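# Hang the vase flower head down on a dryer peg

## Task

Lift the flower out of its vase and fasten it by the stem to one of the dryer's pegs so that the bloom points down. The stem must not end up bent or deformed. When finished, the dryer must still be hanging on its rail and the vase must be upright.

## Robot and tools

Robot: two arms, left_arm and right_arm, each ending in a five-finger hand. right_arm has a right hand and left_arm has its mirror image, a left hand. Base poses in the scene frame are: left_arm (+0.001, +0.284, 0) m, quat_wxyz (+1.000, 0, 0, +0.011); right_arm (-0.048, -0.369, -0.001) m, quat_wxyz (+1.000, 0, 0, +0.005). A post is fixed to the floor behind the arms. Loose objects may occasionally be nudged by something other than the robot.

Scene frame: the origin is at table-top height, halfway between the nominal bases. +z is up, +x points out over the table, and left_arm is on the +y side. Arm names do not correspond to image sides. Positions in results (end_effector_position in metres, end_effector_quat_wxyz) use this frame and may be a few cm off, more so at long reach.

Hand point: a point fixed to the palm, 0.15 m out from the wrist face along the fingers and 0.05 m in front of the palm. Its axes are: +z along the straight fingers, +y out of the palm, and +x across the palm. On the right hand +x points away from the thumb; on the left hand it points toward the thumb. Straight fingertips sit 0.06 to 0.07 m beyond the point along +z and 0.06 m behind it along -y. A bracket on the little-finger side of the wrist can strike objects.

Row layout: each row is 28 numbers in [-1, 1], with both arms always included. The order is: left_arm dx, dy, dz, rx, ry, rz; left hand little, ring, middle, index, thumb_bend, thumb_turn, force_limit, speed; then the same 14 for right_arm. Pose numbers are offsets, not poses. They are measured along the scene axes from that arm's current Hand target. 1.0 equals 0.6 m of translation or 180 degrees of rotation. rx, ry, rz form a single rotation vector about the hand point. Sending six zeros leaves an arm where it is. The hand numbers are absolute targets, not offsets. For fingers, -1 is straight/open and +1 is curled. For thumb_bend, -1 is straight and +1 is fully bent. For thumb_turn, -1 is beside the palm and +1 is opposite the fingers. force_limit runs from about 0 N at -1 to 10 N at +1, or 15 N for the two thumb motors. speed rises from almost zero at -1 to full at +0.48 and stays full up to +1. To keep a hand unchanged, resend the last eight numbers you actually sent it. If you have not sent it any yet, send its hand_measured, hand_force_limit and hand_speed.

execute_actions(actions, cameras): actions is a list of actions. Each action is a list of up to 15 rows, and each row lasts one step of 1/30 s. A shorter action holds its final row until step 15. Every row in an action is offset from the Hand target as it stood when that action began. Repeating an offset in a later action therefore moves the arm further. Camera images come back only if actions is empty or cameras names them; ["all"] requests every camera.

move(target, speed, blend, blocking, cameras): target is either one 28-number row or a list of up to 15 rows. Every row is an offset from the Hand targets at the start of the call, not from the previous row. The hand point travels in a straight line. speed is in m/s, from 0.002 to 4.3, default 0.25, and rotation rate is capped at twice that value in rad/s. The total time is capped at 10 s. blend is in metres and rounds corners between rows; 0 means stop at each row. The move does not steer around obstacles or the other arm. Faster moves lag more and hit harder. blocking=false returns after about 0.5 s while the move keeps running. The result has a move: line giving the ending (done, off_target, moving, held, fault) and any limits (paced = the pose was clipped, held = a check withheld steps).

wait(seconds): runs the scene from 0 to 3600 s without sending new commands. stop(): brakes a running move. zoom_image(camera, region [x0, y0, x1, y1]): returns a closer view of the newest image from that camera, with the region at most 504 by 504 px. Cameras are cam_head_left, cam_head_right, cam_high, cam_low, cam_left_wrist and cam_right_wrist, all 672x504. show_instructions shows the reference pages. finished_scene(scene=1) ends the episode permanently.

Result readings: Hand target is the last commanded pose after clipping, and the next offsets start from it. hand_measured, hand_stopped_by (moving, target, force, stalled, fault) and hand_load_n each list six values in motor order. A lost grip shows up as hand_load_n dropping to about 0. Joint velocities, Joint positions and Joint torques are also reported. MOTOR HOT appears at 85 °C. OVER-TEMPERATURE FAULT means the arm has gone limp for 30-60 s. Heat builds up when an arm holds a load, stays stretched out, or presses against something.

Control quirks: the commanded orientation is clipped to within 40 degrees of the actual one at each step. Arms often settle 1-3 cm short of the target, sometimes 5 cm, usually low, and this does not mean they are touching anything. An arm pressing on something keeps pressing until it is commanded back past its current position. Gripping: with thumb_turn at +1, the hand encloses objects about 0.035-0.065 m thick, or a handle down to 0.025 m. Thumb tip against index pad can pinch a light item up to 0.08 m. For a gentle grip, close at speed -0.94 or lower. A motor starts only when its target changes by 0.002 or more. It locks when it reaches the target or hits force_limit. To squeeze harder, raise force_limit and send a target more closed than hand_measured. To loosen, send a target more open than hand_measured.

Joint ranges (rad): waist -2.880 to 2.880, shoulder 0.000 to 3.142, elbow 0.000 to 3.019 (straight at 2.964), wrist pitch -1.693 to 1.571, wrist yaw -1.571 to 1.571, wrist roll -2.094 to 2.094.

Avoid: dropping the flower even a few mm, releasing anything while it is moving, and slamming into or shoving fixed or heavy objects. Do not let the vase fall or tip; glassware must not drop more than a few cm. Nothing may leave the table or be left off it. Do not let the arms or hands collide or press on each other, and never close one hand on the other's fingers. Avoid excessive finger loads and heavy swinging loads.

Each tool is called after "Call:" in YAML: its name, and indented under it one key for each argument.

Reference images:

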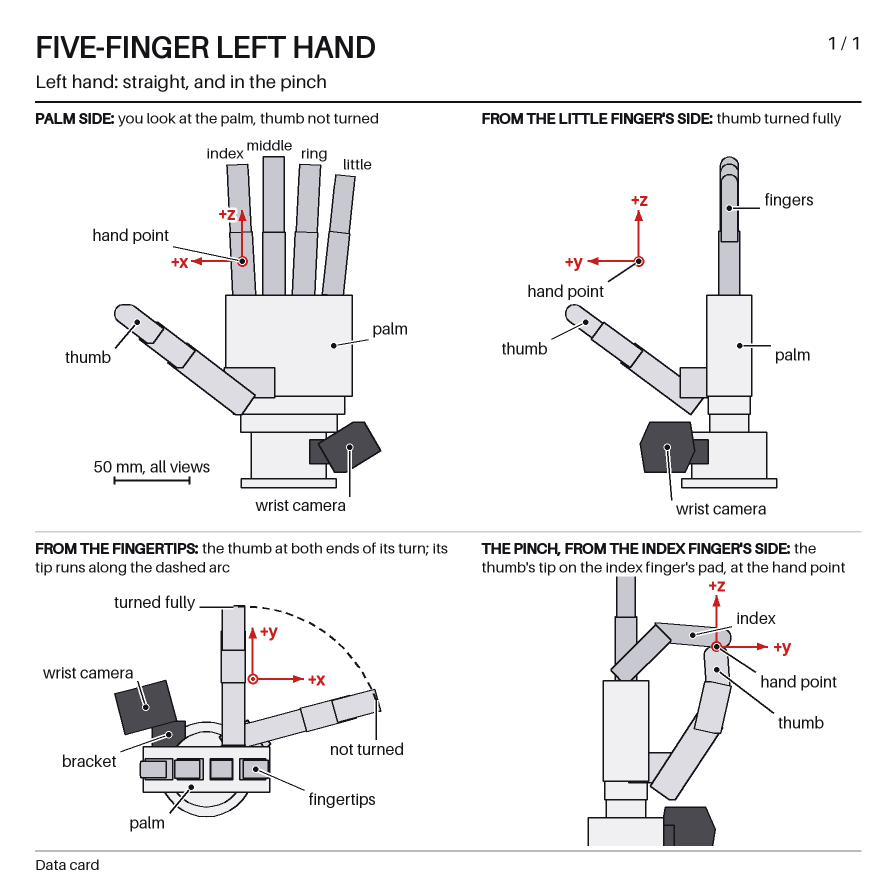

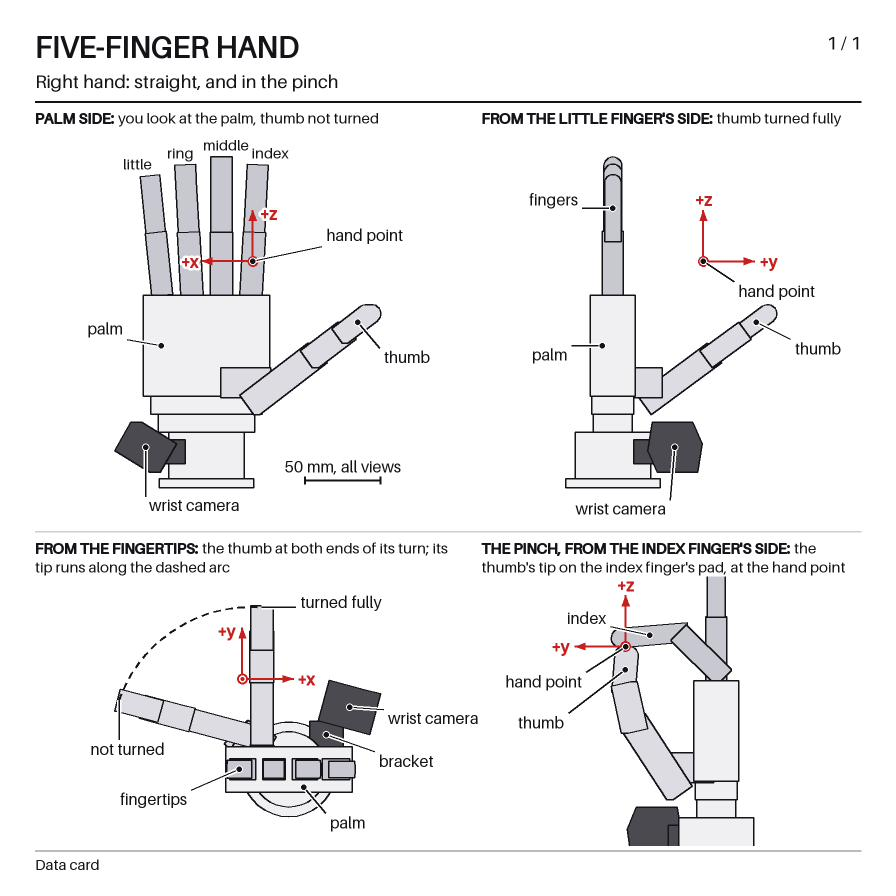

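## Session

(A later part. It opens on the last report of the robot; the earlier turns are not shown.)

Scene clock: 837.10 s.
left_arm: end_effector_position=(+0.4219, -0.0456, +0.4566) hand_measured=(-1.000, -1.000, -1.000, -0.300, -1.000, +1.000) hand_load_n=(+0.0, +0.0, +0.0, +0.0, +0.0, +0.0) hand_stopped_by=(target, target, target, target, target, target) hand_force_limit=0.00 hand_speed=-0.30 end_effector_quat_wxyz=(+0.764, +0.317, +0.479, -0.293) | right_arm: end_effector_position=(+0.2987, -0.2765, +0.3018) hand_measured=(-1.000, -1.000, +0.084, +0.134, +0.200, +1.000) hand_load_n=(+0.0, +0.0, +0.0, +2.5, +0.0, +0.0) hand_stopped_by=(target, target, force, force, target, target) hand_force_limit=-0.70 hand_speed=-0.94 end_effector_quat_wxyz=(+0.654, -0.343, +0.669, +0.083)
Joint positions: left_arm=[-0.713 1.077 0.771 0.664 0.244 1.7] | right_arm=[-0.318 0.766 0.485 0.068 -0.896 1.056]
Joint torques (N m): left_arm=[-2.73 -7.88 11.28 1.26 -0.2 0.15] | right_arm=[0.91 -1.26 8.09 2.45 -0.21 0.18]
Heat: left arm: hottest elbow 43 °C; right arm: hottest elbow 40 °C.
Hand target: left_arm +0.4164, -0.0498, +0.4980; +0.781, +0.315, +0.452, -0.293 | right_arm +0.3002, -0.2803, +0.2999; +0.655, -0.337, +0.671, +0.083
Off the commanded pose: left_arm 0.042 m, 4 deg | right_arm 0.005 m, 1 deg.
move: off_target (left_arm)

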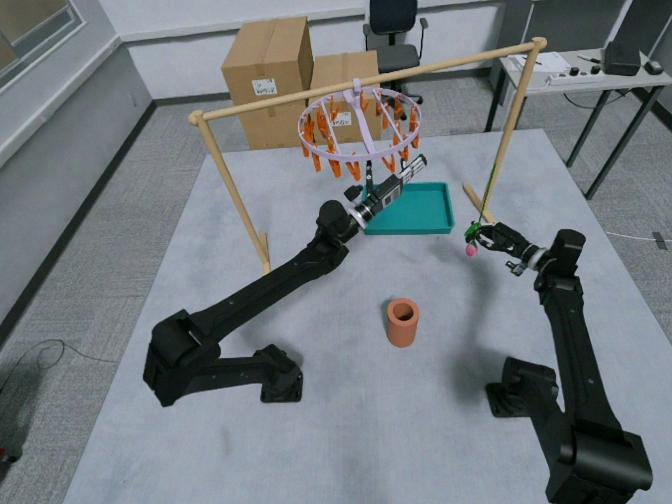

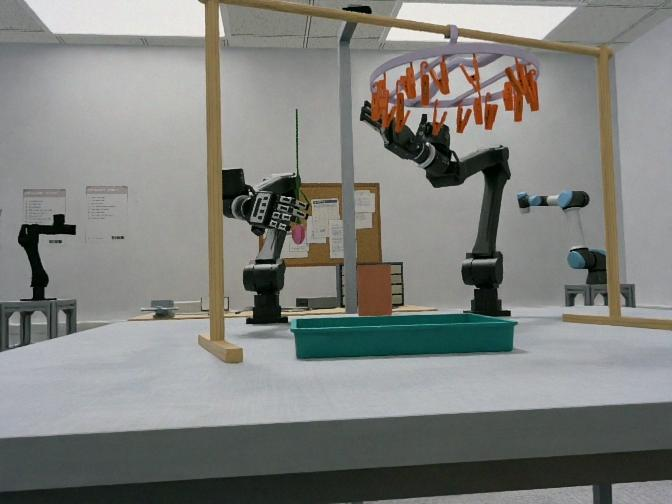

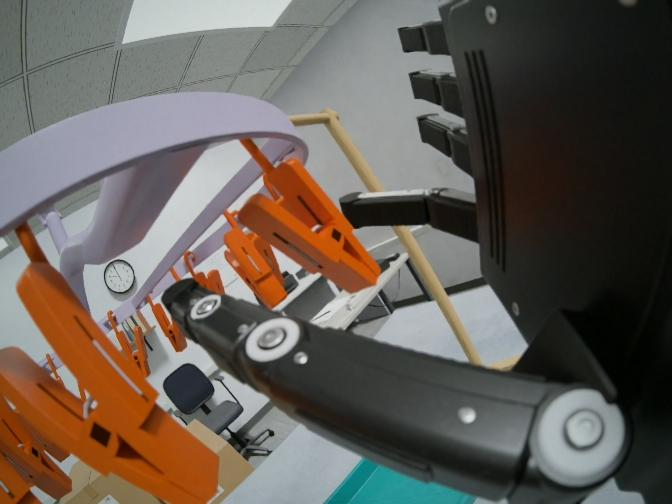

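Call:
move:
  target: [0.006,-0.006,0.016,0,0,0,-1,-1,-1,-0.3,-1,1,0,-0.3,0,0,0,0,0,0,-1,-1,0.4,0.4,0.2,1,-0.7,-0.94]
  speed: 0.05
  cameras: ["cam_head_left","cam_low","cam_left_wrist"]

Call:
zoom_image:
  camera: "cam_head_left"
  region: [350, 120, 430, 200]

Call:
zoom_image:
  camera: "cam_low"
  region: [360, 80, 460, 180]

Call:
zoom_image:
  camera: "cam_left_wrist"
  region: [150, 100, 420, 360]

Scene clock: 852.60 s.
left_arm: end_effector_position=(+0.4239, -0.0476, +0.4709) hand_measured=(-1.000, -1.000, -1.000, -0.300, -1.000, +1.000) hand_load_n=(+0.0, +0.0, +0.0, +0.0, +0.0, +0.0) hand_stopped_by=(target, target, target, target, target, target) hand_force_limit=0.00 hand_speed=-0.30 end_effector_quat_wxyz=(+0.767, +0.316, +0.475, -0.293) | right_arm: end_effector_position=(+0.2987, -0.2765, +0.3018) hand_measured=(-1.000, -1.000, +0.084, +0.134, +0.200, +1.000) hand_load_n=(+0.0, +0.0, +0.5, +2.5, +0.5, +0.0) hand_stopped_by=(target, target, force, force, target, target) hand_force_limit=-0.70 hand_speed=-0.94 end_effector_quat_wxyz=(+0.654, -0.343, +0.669, +0.083)
Joint positions: left_arm=[-0.714 1.077 0.804 0.641 0.243 1.701] | right_arm=[-0.318 0.766 0.485 0.068 -0.896 1.056]
Joint torques (N m): left_arm=[-2.84 -7.24 11.32 1.25 -0.2 0.15] | right_arm=[0.97 -1.2 8.12 2.44 -0.21 0.18]
Heat: left arm: hottest elbow 46 °C; right arm: hottest elbow 40 °C.
Hand target: left_arm +0.4199, -0.0535, +0.5075; +0.781, +0.315, +0.452, -0.293 | right_arm +0.3002, -0.2803, +0.2999; +0.655, -0.337, +0.671, +0.083
Off the commanded pose: left_arm 0.037 m, 3 deg | right_arm 0.005 m, 1 deg.
move: off_target (left_arm)

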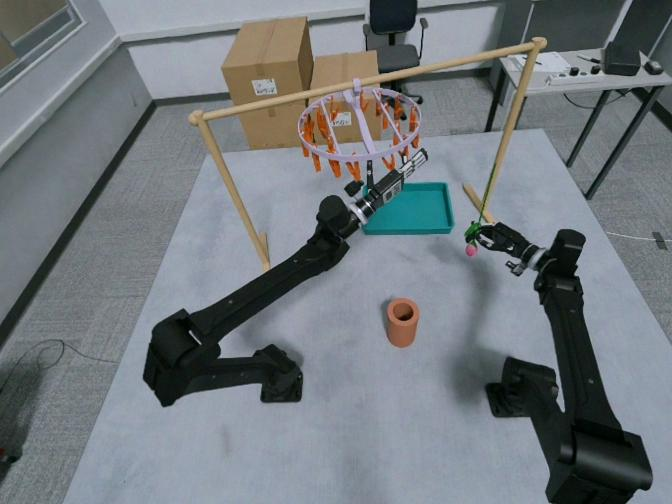

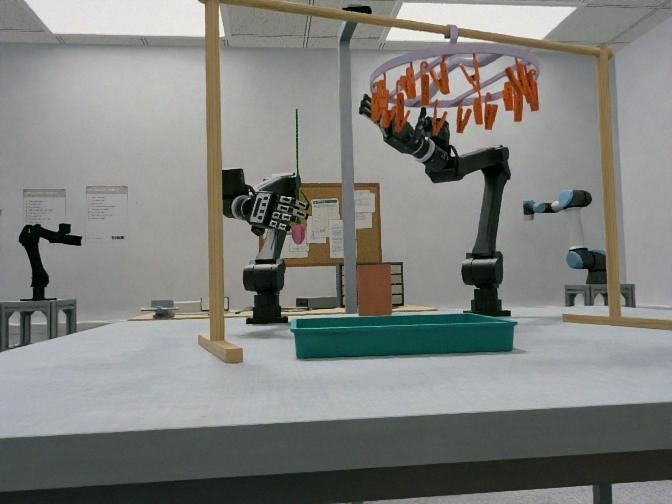

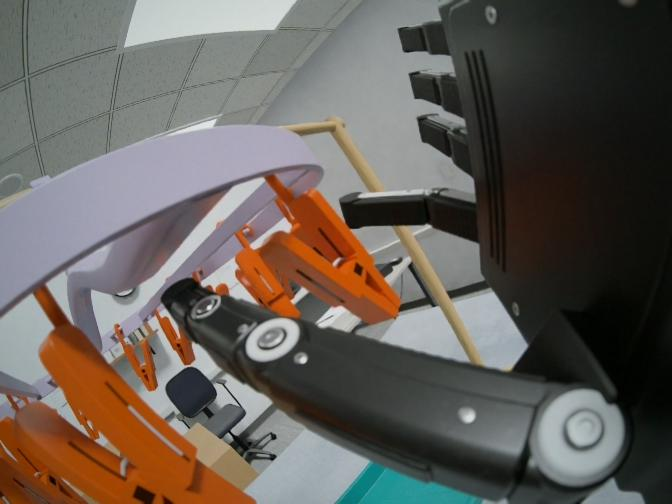

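Scaled by 6.300 from the camera's image (finer frame: 960x720).

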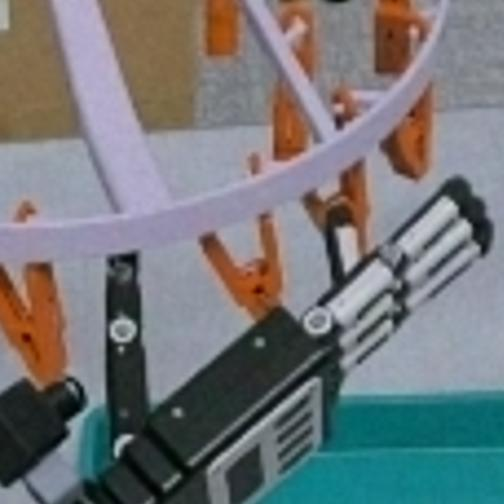

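Scaled by 5.040 from the camera's image (finer frame: 960x720).

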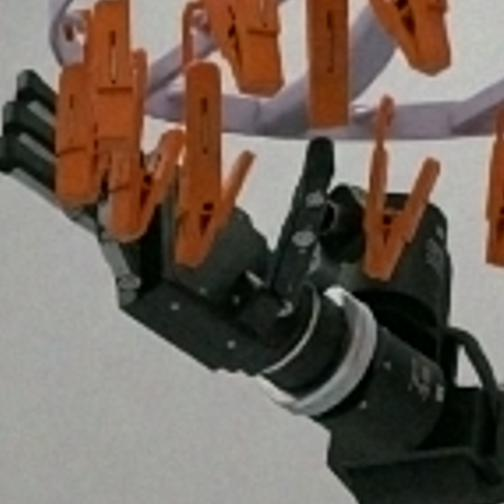

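Scaled by 1.867 from the camera's image (finer frame: 960x720).

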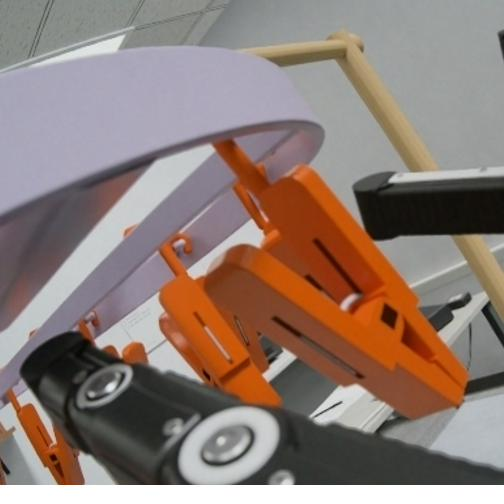

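Call:
move:
  target: [0,0,0,0,0,0,-1,-1,-1,-0.15,-0.5,1,-0.6,-0.6,0,0,0,0,0,0,-1,-1,0.4,0.4,0.2,1,-0.7,-0.94]
  speed: 0.05
  cameras: ["cam_head_left","cam_low","cam_left_wrist"]

Call:
zoom_image:
  camera: "cam_head_left"
  region: [350, 120, 430, 200]

Call:
zoom_image:
  camera: "cam_left_wrist"
  region: [150, 100, 420, 360]

Scene clock: 861.40 s.
left_arm: end_effector_position=(+0.4239, -0.0476, +0.4709) hand_measured=(-1.000, -1.000, -1.000, -0.150, -0.500, +1.000) hand_load_n=(+0.0, +0.0, +0.0, +0.0, +0.0, +0.5) hand_stopped_by=(target, target, target, target, target, target) hand_force_limit=-0.60 hand_speed=-0.60 end_effector_quat_wxyz=(+0.767, +0.316, +0.475, -0.293) | right_arm: end_effector_position=(+0.2987, -0.2765, +0.3018) hand_measured=(-1.000, -1.000, +0.084, +0.134, +0.200, +1.000) hand_load_n=(+0.0, +0.0, +0.0, +2.5, +0.5, +0.0) hand_stopped_by=(target, target, force, force, target, target) hand_force_limit=-0.70 hand_speed=-0.94 end_effector_quat_wxyz=(+0.654, -0.343, +0.669, +0.083)
Joint positions: left_arm=[-0.714 1.077 0.804 0.641 0.243 1.701] | right_arm=[-0.318 0.766 0.485 0.068 -0.896 1.056]
Joint torques (N m): left_arm=[-2.84 -7.24 11.3 1.28 -0.19 0.15] | right_arm=[0.97 -1.26 8.12 2.45 -0.21 0.18]
Heat: left arm: hottest elbow 47 °C; right arm: hottest elbow 40 °C.
Hand target: left_arm +0.4199, -0.0535, +0.5076; +0.781, +0.315, +0.452, -0.294 | right_arm +0.3002, -0.2803, +0.2999; +0.655, -0.337, +0.671, +0.083
Off the commanded pose: left_arm 0.037 m, 3 deg | right_arm 0.005 m, 1 deg.
move: done

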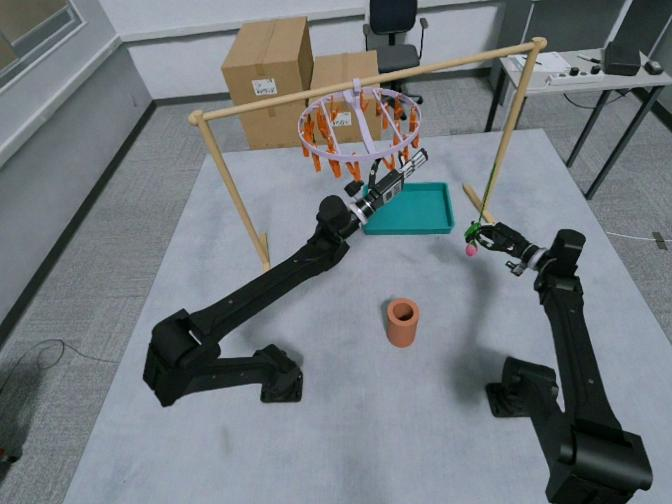

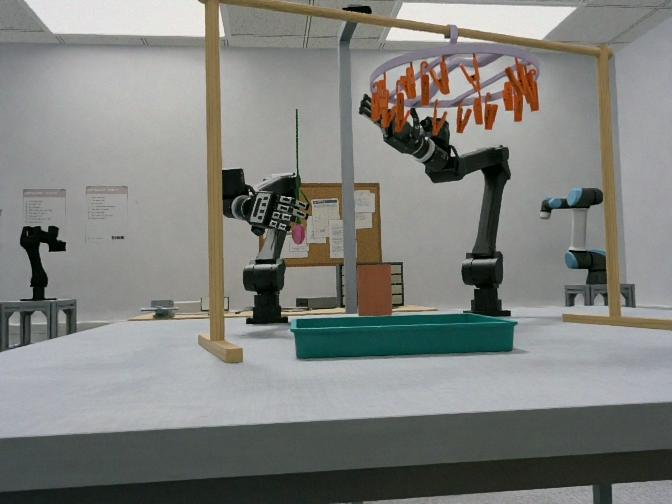

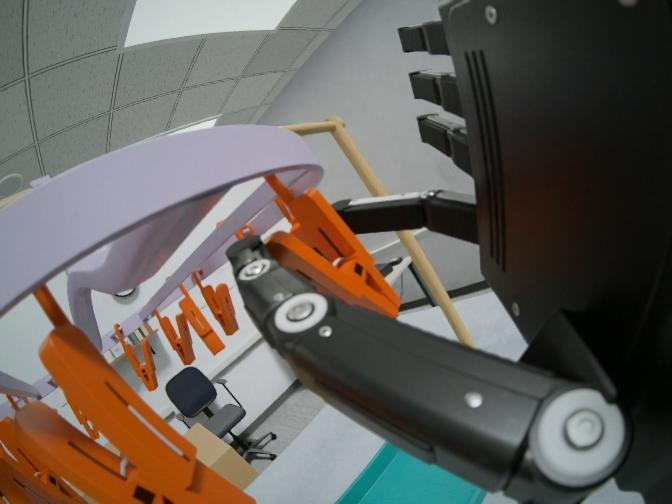

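Scaled by 6.300 from the camera's image (finer frame: 960x720).

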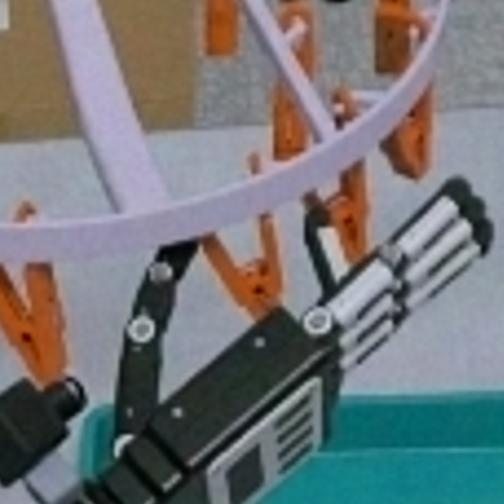

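Scaled by 1.867 from the camera's image (finer frame: 960x720).

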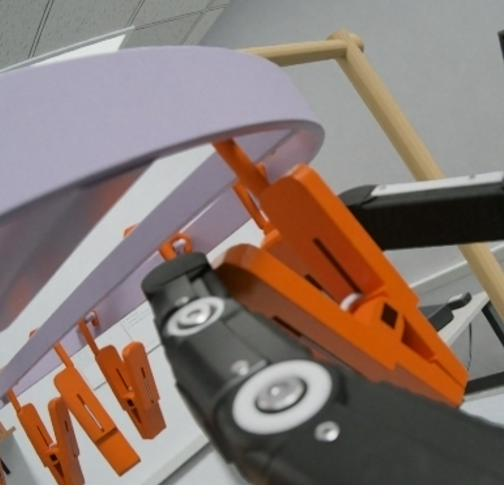

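Call:
move:
  target: [0,0,0,0,0,0,-1,-1,-1,0.0,-0.3,1,-0.6,-0.7,0,0,0,0,0,0,-1,-1,0.4,0.4,0.2,1,-0.7,-0.94]
  speed: 0.05
  cameras: ["cam_head_left","cam_low","cam_left_wrist"]

Call:
zoom_image:
  camera: "cam_head_left"
  region: [350, 120, 430, 200]

Call:
zoom_image:
  camera: "cam_left_wrist"
  region: [150, 100, 420, 360]

Call:
zoom_image:
  camera: "cam_low"
  region: [360, 80, 460, 180]

Scene clock: 869.60 s.
left_arm: end_effector_position=(+0.4240, -0.0474, +0.4710) hand_measured=(-1.000, -1.000, -1.000, +0.000, -0.346, +1.000) hand_load_n=(+0.0, +0.0, +0.0, +4.0, +3.0, -1.0) hand_stopped_by=(target, target, target, force, force, target) hand_force_limit=-0.60 hand_speed=-0.70 end_effector_quat_wxyz=(+0.767, +0.316, +0.476, -0.293) | right_arm: end_effector_position=(+0.2987, -0.2765, +0.3018) hand_measured=(-1.000, -1.000, +0.084, +0.134, +0.200, +1.000) hand_load_n=(+0.0, +0.0, +0.0, +2.0, +0.5, +0.0) hand_stopped_by=(target, target, force, force, target, target) hand_force_limit=-0.70 hand_speed=-0.94 end_effector_quat_wxyz=(+0.654, -0.343, +0.669, +0.083)
Joint positions: left_arm=[-0.714 1.077 0.804 0.641 0.242 1.701] | right_arm=[-0.318 0.766 0.485 0.068 -0.896 1.056]
Joint torques (N m): left_arm=[-2.73 -7.3 11.32 1.25 -0.15 0.14] | right_arm=[0.97 -1.26 8.1 2.45 -0.21 0.18]
Heat: left arm: hottest elbow 47 °C; right arm: hottest elbow 40 °C.
Hand target: left_arm +0.4200, -0.0534, +0.5076; +0.781, +0.315, +0.452, -0.293 | right_arm +0.3002, -0.2803, +0.2999; +0.655, -0.337, +0.671, +0.083
Off the commanded pose: left_arm 0.037 m, 3 deg | right_arm 0.005 m, 1 deg.
move: done

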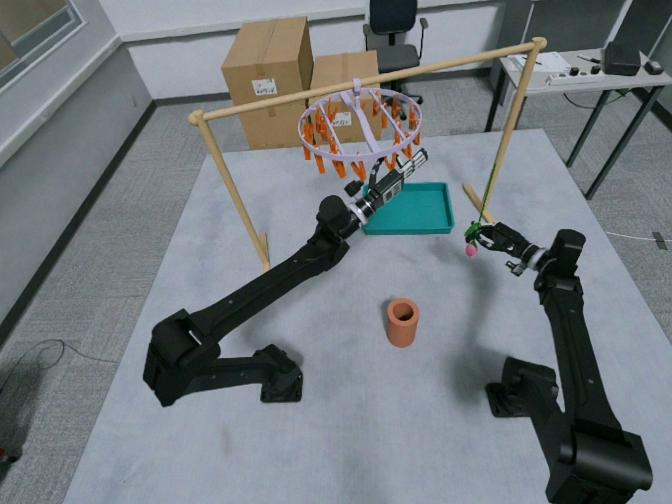

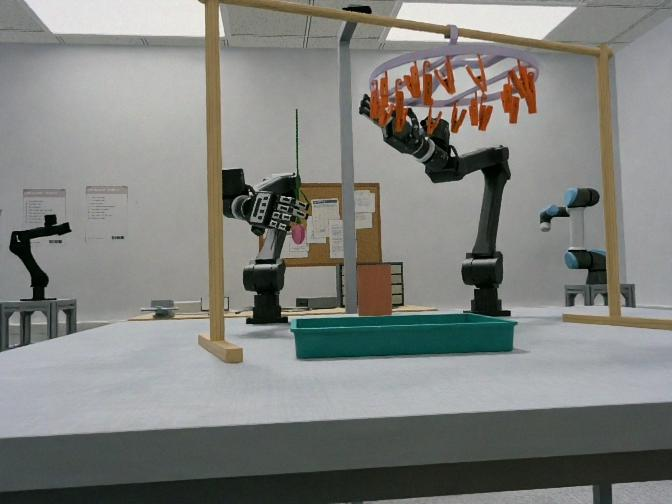

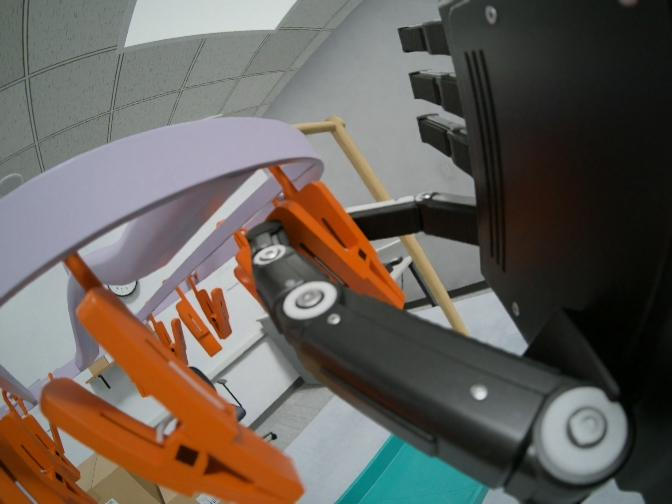

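Scaled by 6.300 from the camera's image (finer frame: 960x720).

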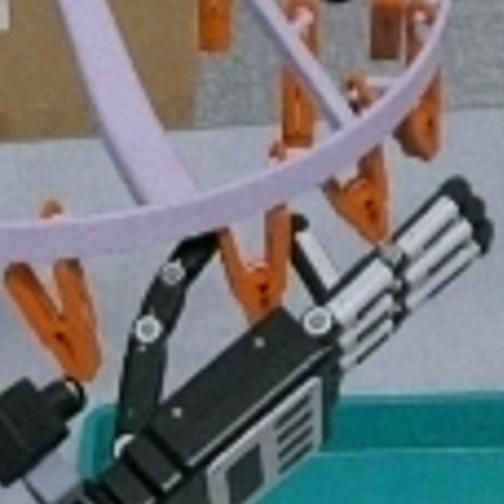

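Scaled by 1.867 from the camera's image (finer frame: 960x720).

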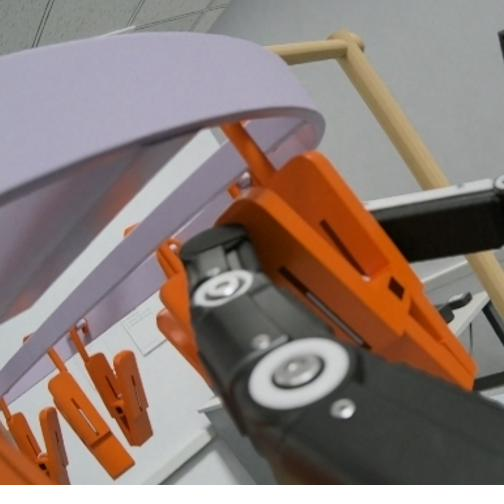

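Scaled by 5.040 from the camera's image (finer frame: 960x720).

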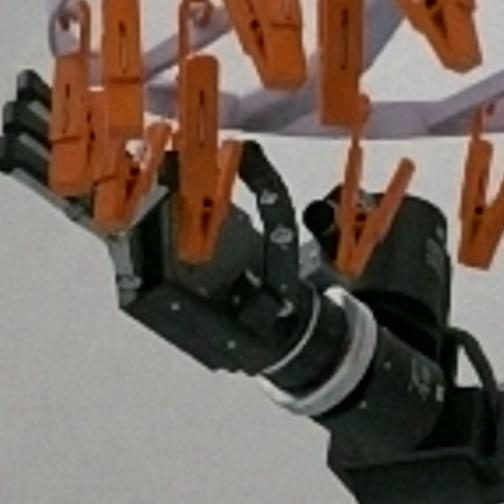

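Call:
move:
  target: [0,0,0,0,0,0,-1,-1,-1,0.2,-0.05,1,0.0,-0.8,0,0,0,0,0,0,-1,-1,0.4,0.4,0.2,1,-0.7,-0.94]
  speed: 0.05
  cameras: ["cam_head_left","cam_low","cam_left_wrist"]

Call:
zoom_image:
  camera: "cam_head_left"
  region: [350, 120, 430, 200]

Call:
zoom_image:
  camera: "cam_left_wrist"
  region: [150, 100, 420, 360]

Call:
zoom_image:
  camera: "cam_low"
  region: [360, 80, 460, 180]

Scene clock: 874.63 s.
left_arm: end_effector_position=(+0.4240, -0.0474, +0.4710) hand_measured=(-1.000, -1.000, -1.000, +0.014, -0.306, +1.000) hand_load_n=(+0.0, +0.0, +0.0, +9.5, +7.0, -2.0) hand_stopped_by=(target, target, target, force, force, target) hand_force_limit=0.00 hand_speed=-0.80 end_effector_quat_wxyz=(+0.767, +0.316, +0.476, -0.293) | right_arm: end_effector_position=(+0.2987, -0.2765, +0.3018) hand_measured=(-1.000, -1.000, +0.084, +0.134, +0.200, +1.000) hand_load_n=(+0.0, +0.0, +0.0, +2.0, +0.0, +0.0) hand_stopped_by=(target, target, force, force, target, target) hand_force_limit=-0.70 hand_speed=-0.94 end_effector_quat_wxyz=(+0.654, -0.343, +0.669, +0.083)
Joint positions: left_arm=[-0.714 1.077 0.804 0.641 0.242 1.701] | right_arm=[-0.318 0.766 0.485 0.068 -0.896 1.056]
Joint torques (N m): left_arm=[-2.78 -7.3 11.32 1.25 -0.15 0.14] | right_arm=[0.97 -1.26 8.12 2.45 -0.21 0.18]
Heat: left arm: hottest elbow 47 °C; right arm: hottest elbow 40 °C.
Hand target: left_arm +0.4200, -0.0534, +0.5076; +0.781, +0.315, +0.452, -0.293 | right_arm +0.3002, -0.2803, +0.2999; +0.655, -0.337, +0.671, +0.083
Off the commanded pose: left_arm 0.037 m, 3 deg | right_arm 0.005 m, 1 deg.
move: done

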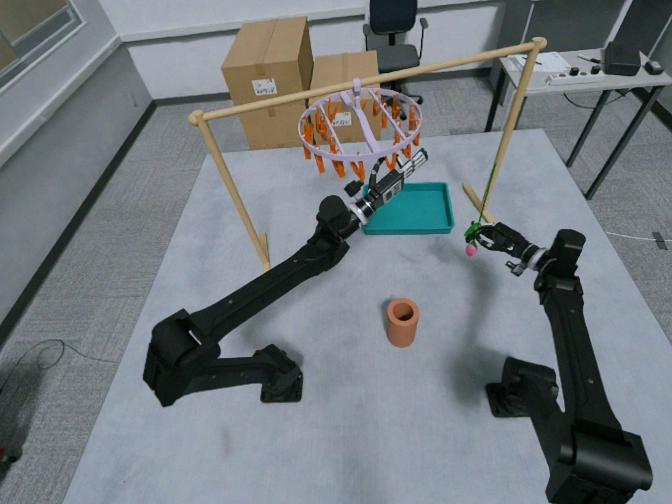

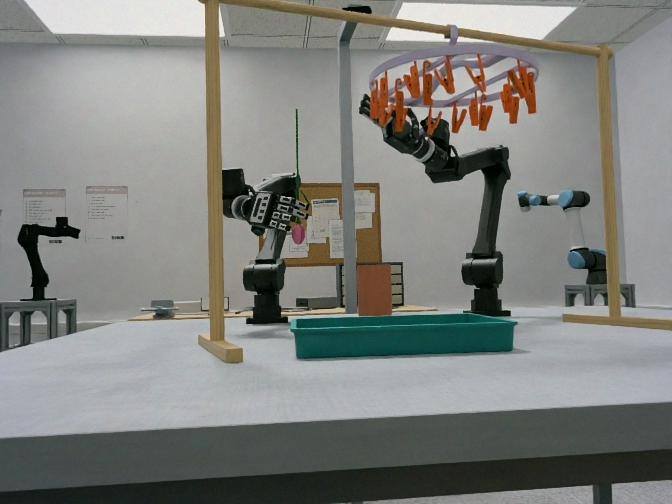

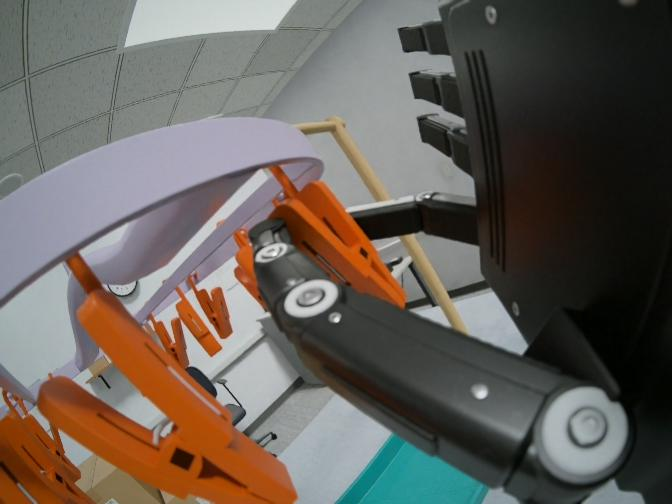

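Scaled by 6.300 from the camera's image (finer frame: 960x720).

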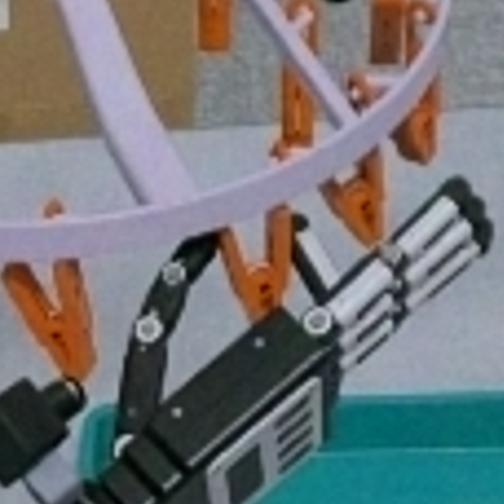

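Scaled by 1.867 from the camera's image (finer frame: 960x720).

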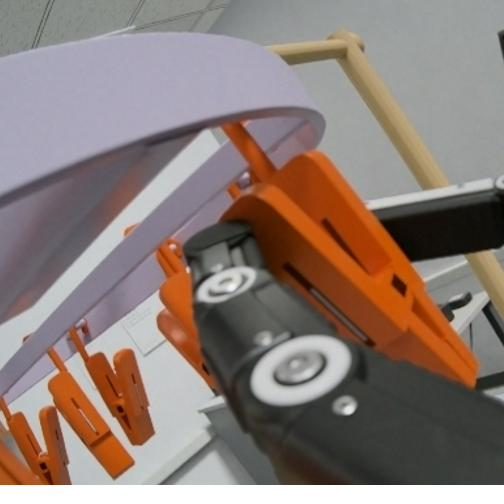

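Scaled by 5.040 from the camera's image (finer frame: 960x720).

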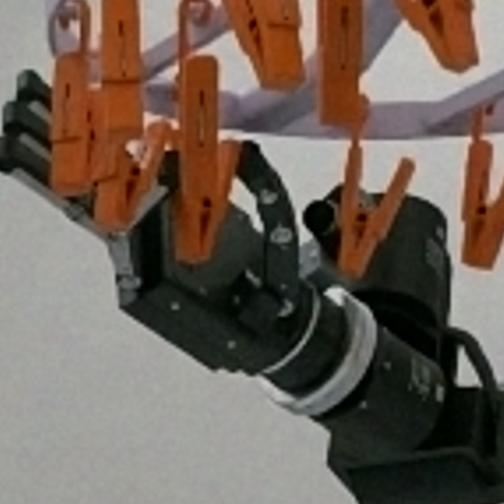

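Call:
move:
  target: [0,0,0,0,0,0,-1,-1,-1,0.1,-0.1,1,1.0,-0.9,0,0,0,0,0,0,-1,-1,0.4,0.4,0.2,1,-0.7,-0.94]
  speed: 0.05
  cameras: ["cam_head_left","cam_low","cam_left_wrist","cam_right_wrist"]

Call:
zoom_image:
  camera: "cam_left_wrist"
  region: [150, 100, 420, 360]

Call:
zoom_image:
  camera: "cam_low"
  region: [380, 90, 430, 140]

Call:
zoom_image:
  camera: "cam_head_left"
  region: [370, 130, 420, 180]

Scene clock: 884.43 s.
left_arm: end_effector_position=(+0.4241, -0.0473, +0.4710) hand_measured=(-1.000, -1.000, -1.000, +0.020, -0.128, +1.000) hand_load_n=(+0.0, +0.0, +0.0, +17.5, +15.0, -2.0) hand_stopped_by=(target, target, target, force, force, target) hand_force_limit=1.00 hand_speed=-0.90 end_effector_quat_wxyz=(+0.767, +0.316, +0.476, -0.292) | right_arm: end_effector_position=(+0.2987, -0.2765, +0.3018) hand_measured=(-1.000, -1.000, +0.084, +0.134, +0.200, +1.000) hand_load_n=(+0.0, +0.0, +0.5, +2.5, +0.0, +0.0) hand_stopped_by=(target, target, force, force, target, target) hand_force_limit=-0.70 hand_speed=-0.94 end_effector_quat_wxyz=(+0.654, -0.343, +0.669, +0.083)
Joint positions: left_arm=[-0.714 1.077 0.804 0.641 0.241 1.701] | right_arm=[-0.318 0.766 0.485 0.068 -0.896 1.056]
Joint torques (N m): left_arm=[-2.78 -7.3 11.3 1.25 -0.12 0.13] | right_arm=[1.03 -1.26 8.1 2.45 -0.21 0.18]
Heat: left arm: hottest elbow 48 °C; right arm: hottest elbow 40 °C.
Hand target: left_arm +0.4200, -0.0535, +0.5075; +0.781, +0.315, +0.452, -0.294 | right_arm +0.3002, -0.2803, +0.2999; +0.655, -0.337, +0.671, +0.083
Off the commanded pose: left_arm 0.037 m, 3 deg | right_arm 0.005 m, 1 deg.
move: done

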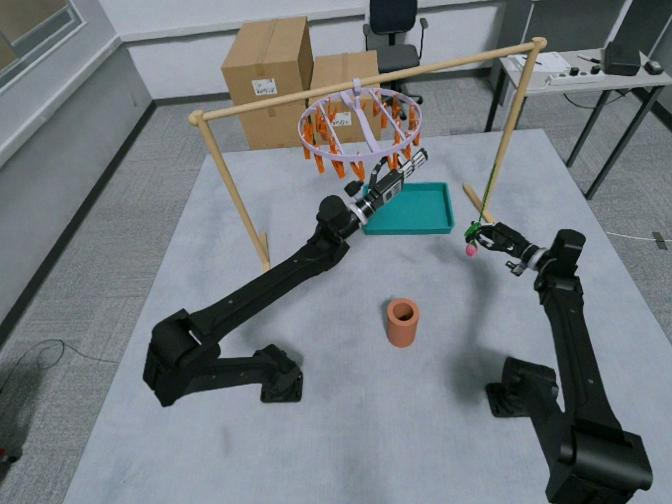

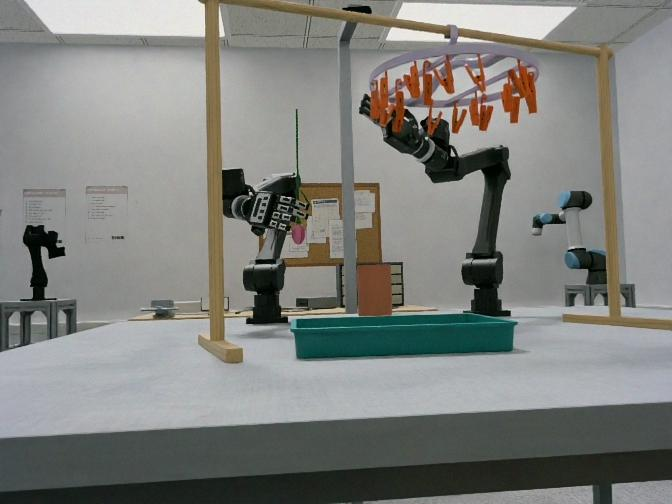

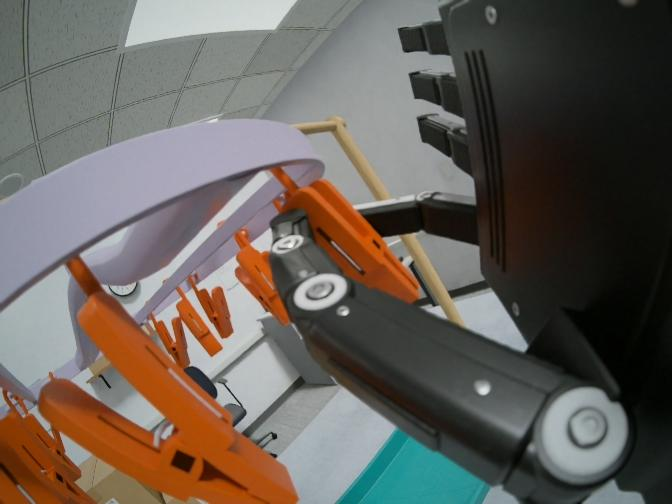

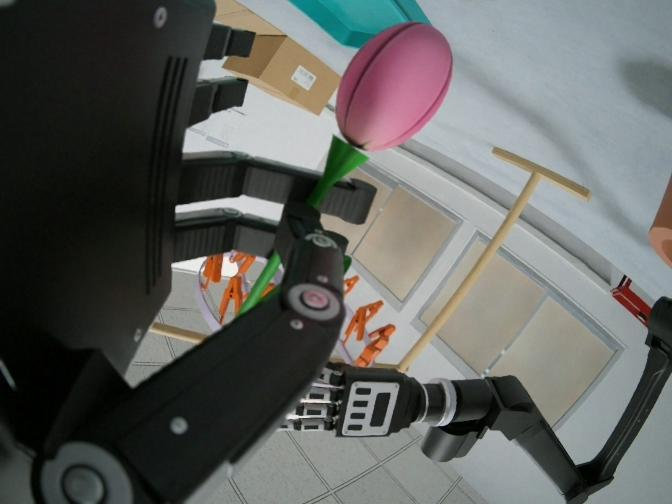

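Scaled by 1.867 from the camera's image (finer frame: 960x720).

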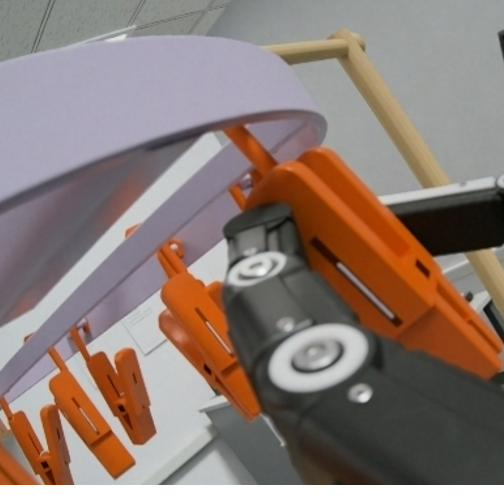

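Scaled by 10.080 from the camera's image (finer frame: 960x720).

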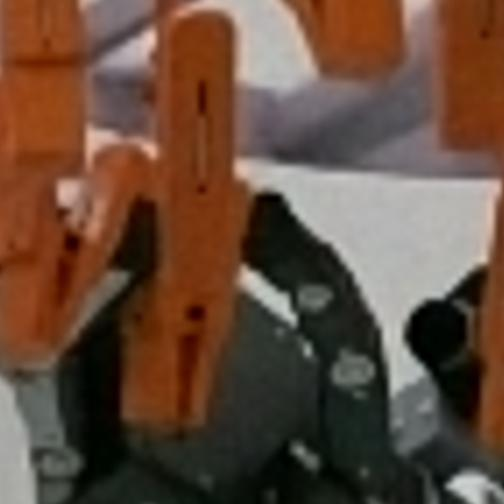

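Scaled by 10.080 from the camera's image (finer frame: 960x720).

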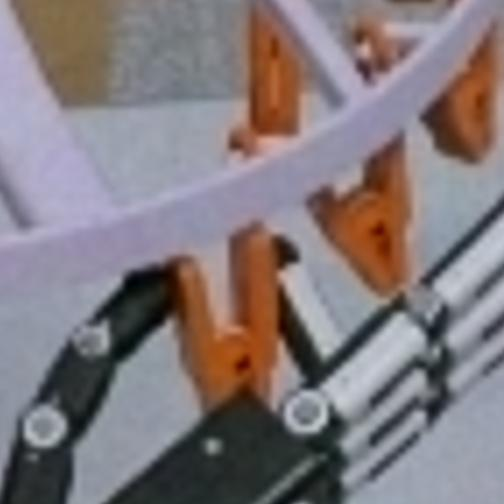

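Call:
move:
  target: [0,0,0,0,0,0,-1,-1,-1,-0.12,-0.5,1,1.0,-0.7,0,0,0,0,0,0,-1,-1,0.4,0.4,0.2,1,-0.7,-0.94]
  speed: 0.05
  cameras: []

Call:
move:
  target: [0,0,0.015,0,0,0,-1,-1,-1,-0.12,-0.5,1,1.0,-0.7,0,0,0,0,0,0,-1,-1,0.4,0.4,0.2,1,-0.7,-0.94]
  speed: 0.05
  cameras: ["cam_head_left","cam_low","cam_left_wrist"]

Call:
zoom_image:
  camera: "cam_left_wrist"
  region: [150, 100, 420, 360]

Call:
zoom_image:
  camera: "cam_low"
  region: [370, 80, 440, 150]

Call:
zoom_image:
  camera: "cam_head_left"
  region: [360, 120, 430, 190]

Scene clock: 909.00 s.
left_arm: end_effector_position=(+0.4241, -0.0473, +0.4710) hand_measured=(-1.000, -1.000, -1.000, -0.120, -0.500, +1.000) hand_load_n=(+0.0, +0.0, +0.0, +0.0, +0.0, +0.0) hand_stopped_by=(target, target, target, target, target, target) hand_force_limit=1.00 hand_speed=-0.70 end_effector_quat_wxyz=(+0.767, +0.316, +0.476, -0.292) | right_arm: end_effector_position=(+0.2987, -0.2765, +0.3018) hand_measured=(-1.000, -1.000, +0.084, +0.134, +0.200, +1.000) hand_load_n=(+0.0, +0.0, +0.5, +2.0, +0.5, +0.0) hand_stopped_by=(target, target, force, force, target, target) hand_force_limit=-0.70 hand_speed=-0.94 end_effector_quat_wxyz=(+0.654, -0.343, +0.669, +0.083)
Joint positions: left_arm=[-0.714 1.077 0.804 0.641 0.24 1.702] | right_arm=[-0.318 0.766 0.485 0.068 -0.896 1.056]
Joint torques (N m): left_arm=[-2.73 -7.36 11.32 1.26 -0.09 0.13] | right_arm=[0.97 -1.26 8.1 2.45 -0.21 0.18]
Heat: left arm: hottest elbow 49 °C; right arm: hottest elbow 40 °C.
Hand target: left_arm +0.4200, -0.0534, +0.5076; +0.781, +0.315, +0.452, -0.293 | right_arm +0.3002, -0.2803, +0.2999; +0.655, -0.337, +0.671, +0.083
Off the commanded pose: left_arm 0.037 m, 3 deg | right_arm 0.005 m, 1 deg.
move: done

Scene clock: 909.60 s.
left_arm: end_effector_position=(+0.4259, -0.0489, +0.4761) hand_measured=(-1.000, -1.000, -1.000, -0.120, -0.500, +1.000) hand_load_n=(+0.0, +0.0, +0.0, +0.0, +0.0, +0.5) hand_stopped_by=(target, target, target, target, target, target) hand_force_limit=1.00 hand_speed=-0.70 end_effector_quat_wxyz=(+0.765, +0.317, +0.478, -0.292) | right_arm: end_effector_position=(+0.2987, -0.2765, +0.3018) hand_measured=(-1.000, -1.000, +0.084, +0.134, +0.200, +1.000) hand_load_n=(+0.0, +0.0, +0.0, +2.5, +0.5, +0.0) hand_stopped_by=(target, target, force, force, target, target) hand_force_limit=-0.70 hand_speed=-0.94 end_effector_quat_wxyz=(+0.654, -0.343, +0.669, +0.083)
Joint positions: left_arm=[-0.714 1.077 0.822 0.615 0.24 1.702] | right_arm=[-0.318 0.766 0.485 0.068 -0.896 1.056]
Joint torques (N m): left_arm=[-2.67 -7.82 11.41 1.31 -0.09 0.14] | right_arm=[0.97 -1.26 8.1 2.45 -0.21 0.18]
Heat: left arm: hottest elbow 49 °C; right arm: hottest elbow 40 °C.
Hand target: left_arm +0.4200, -0.0534, +0.5165; +0.781, +0.315, +0.452, -0.293 | right_arm +0.3002, -0.2803, +0.2999; +0.655, -0.337, +0.671, +0.083
Off the commanded pose: left_arm 0.041 m, 3 deg | right_arm 0.005 m, 1 deg.
move: off_target (left_arm)

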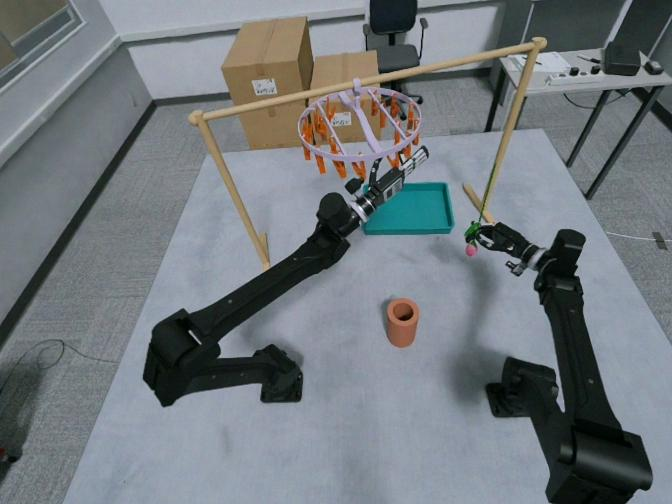

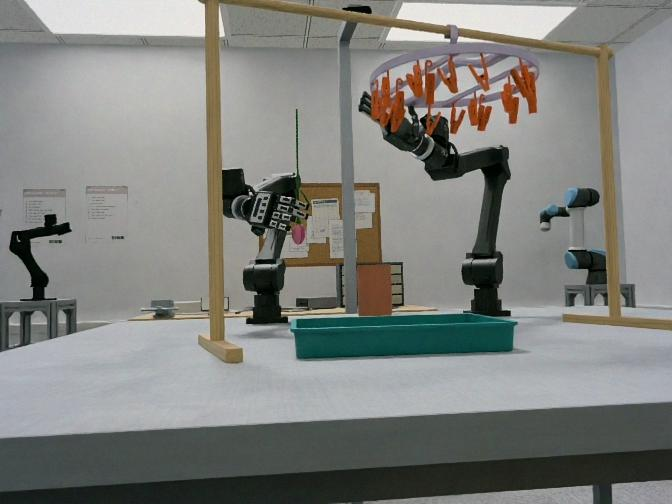

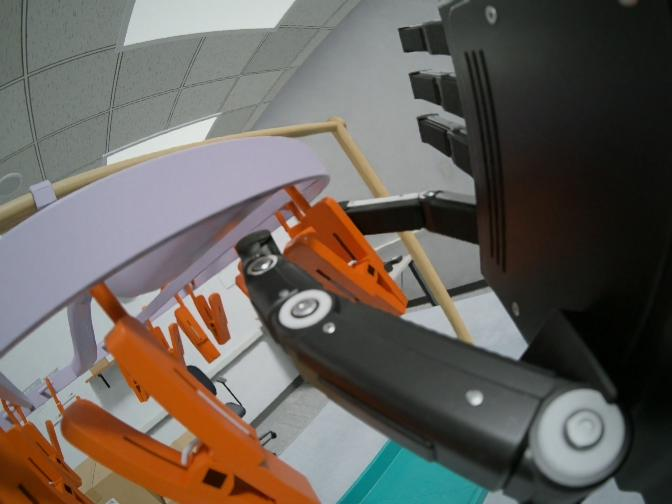

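Scaled by 1.867 from the camera's image (finer frame: 960x720).

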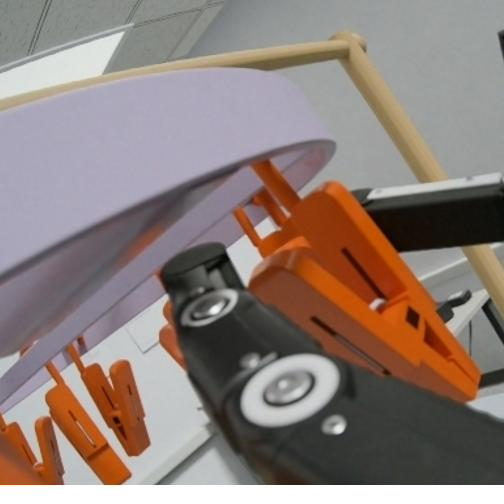

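Scaled by 7.200 from the camera's image (finer frame: 960x720).

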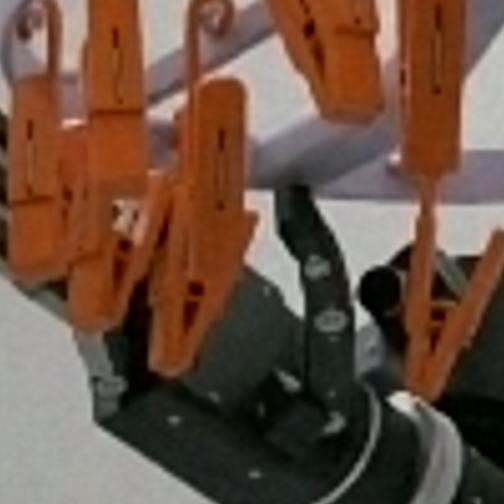

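Scaled by 7.200 from the camera's image (finer frame: 960x720).

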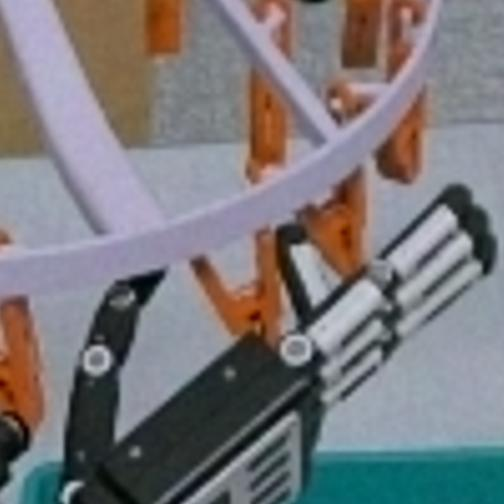

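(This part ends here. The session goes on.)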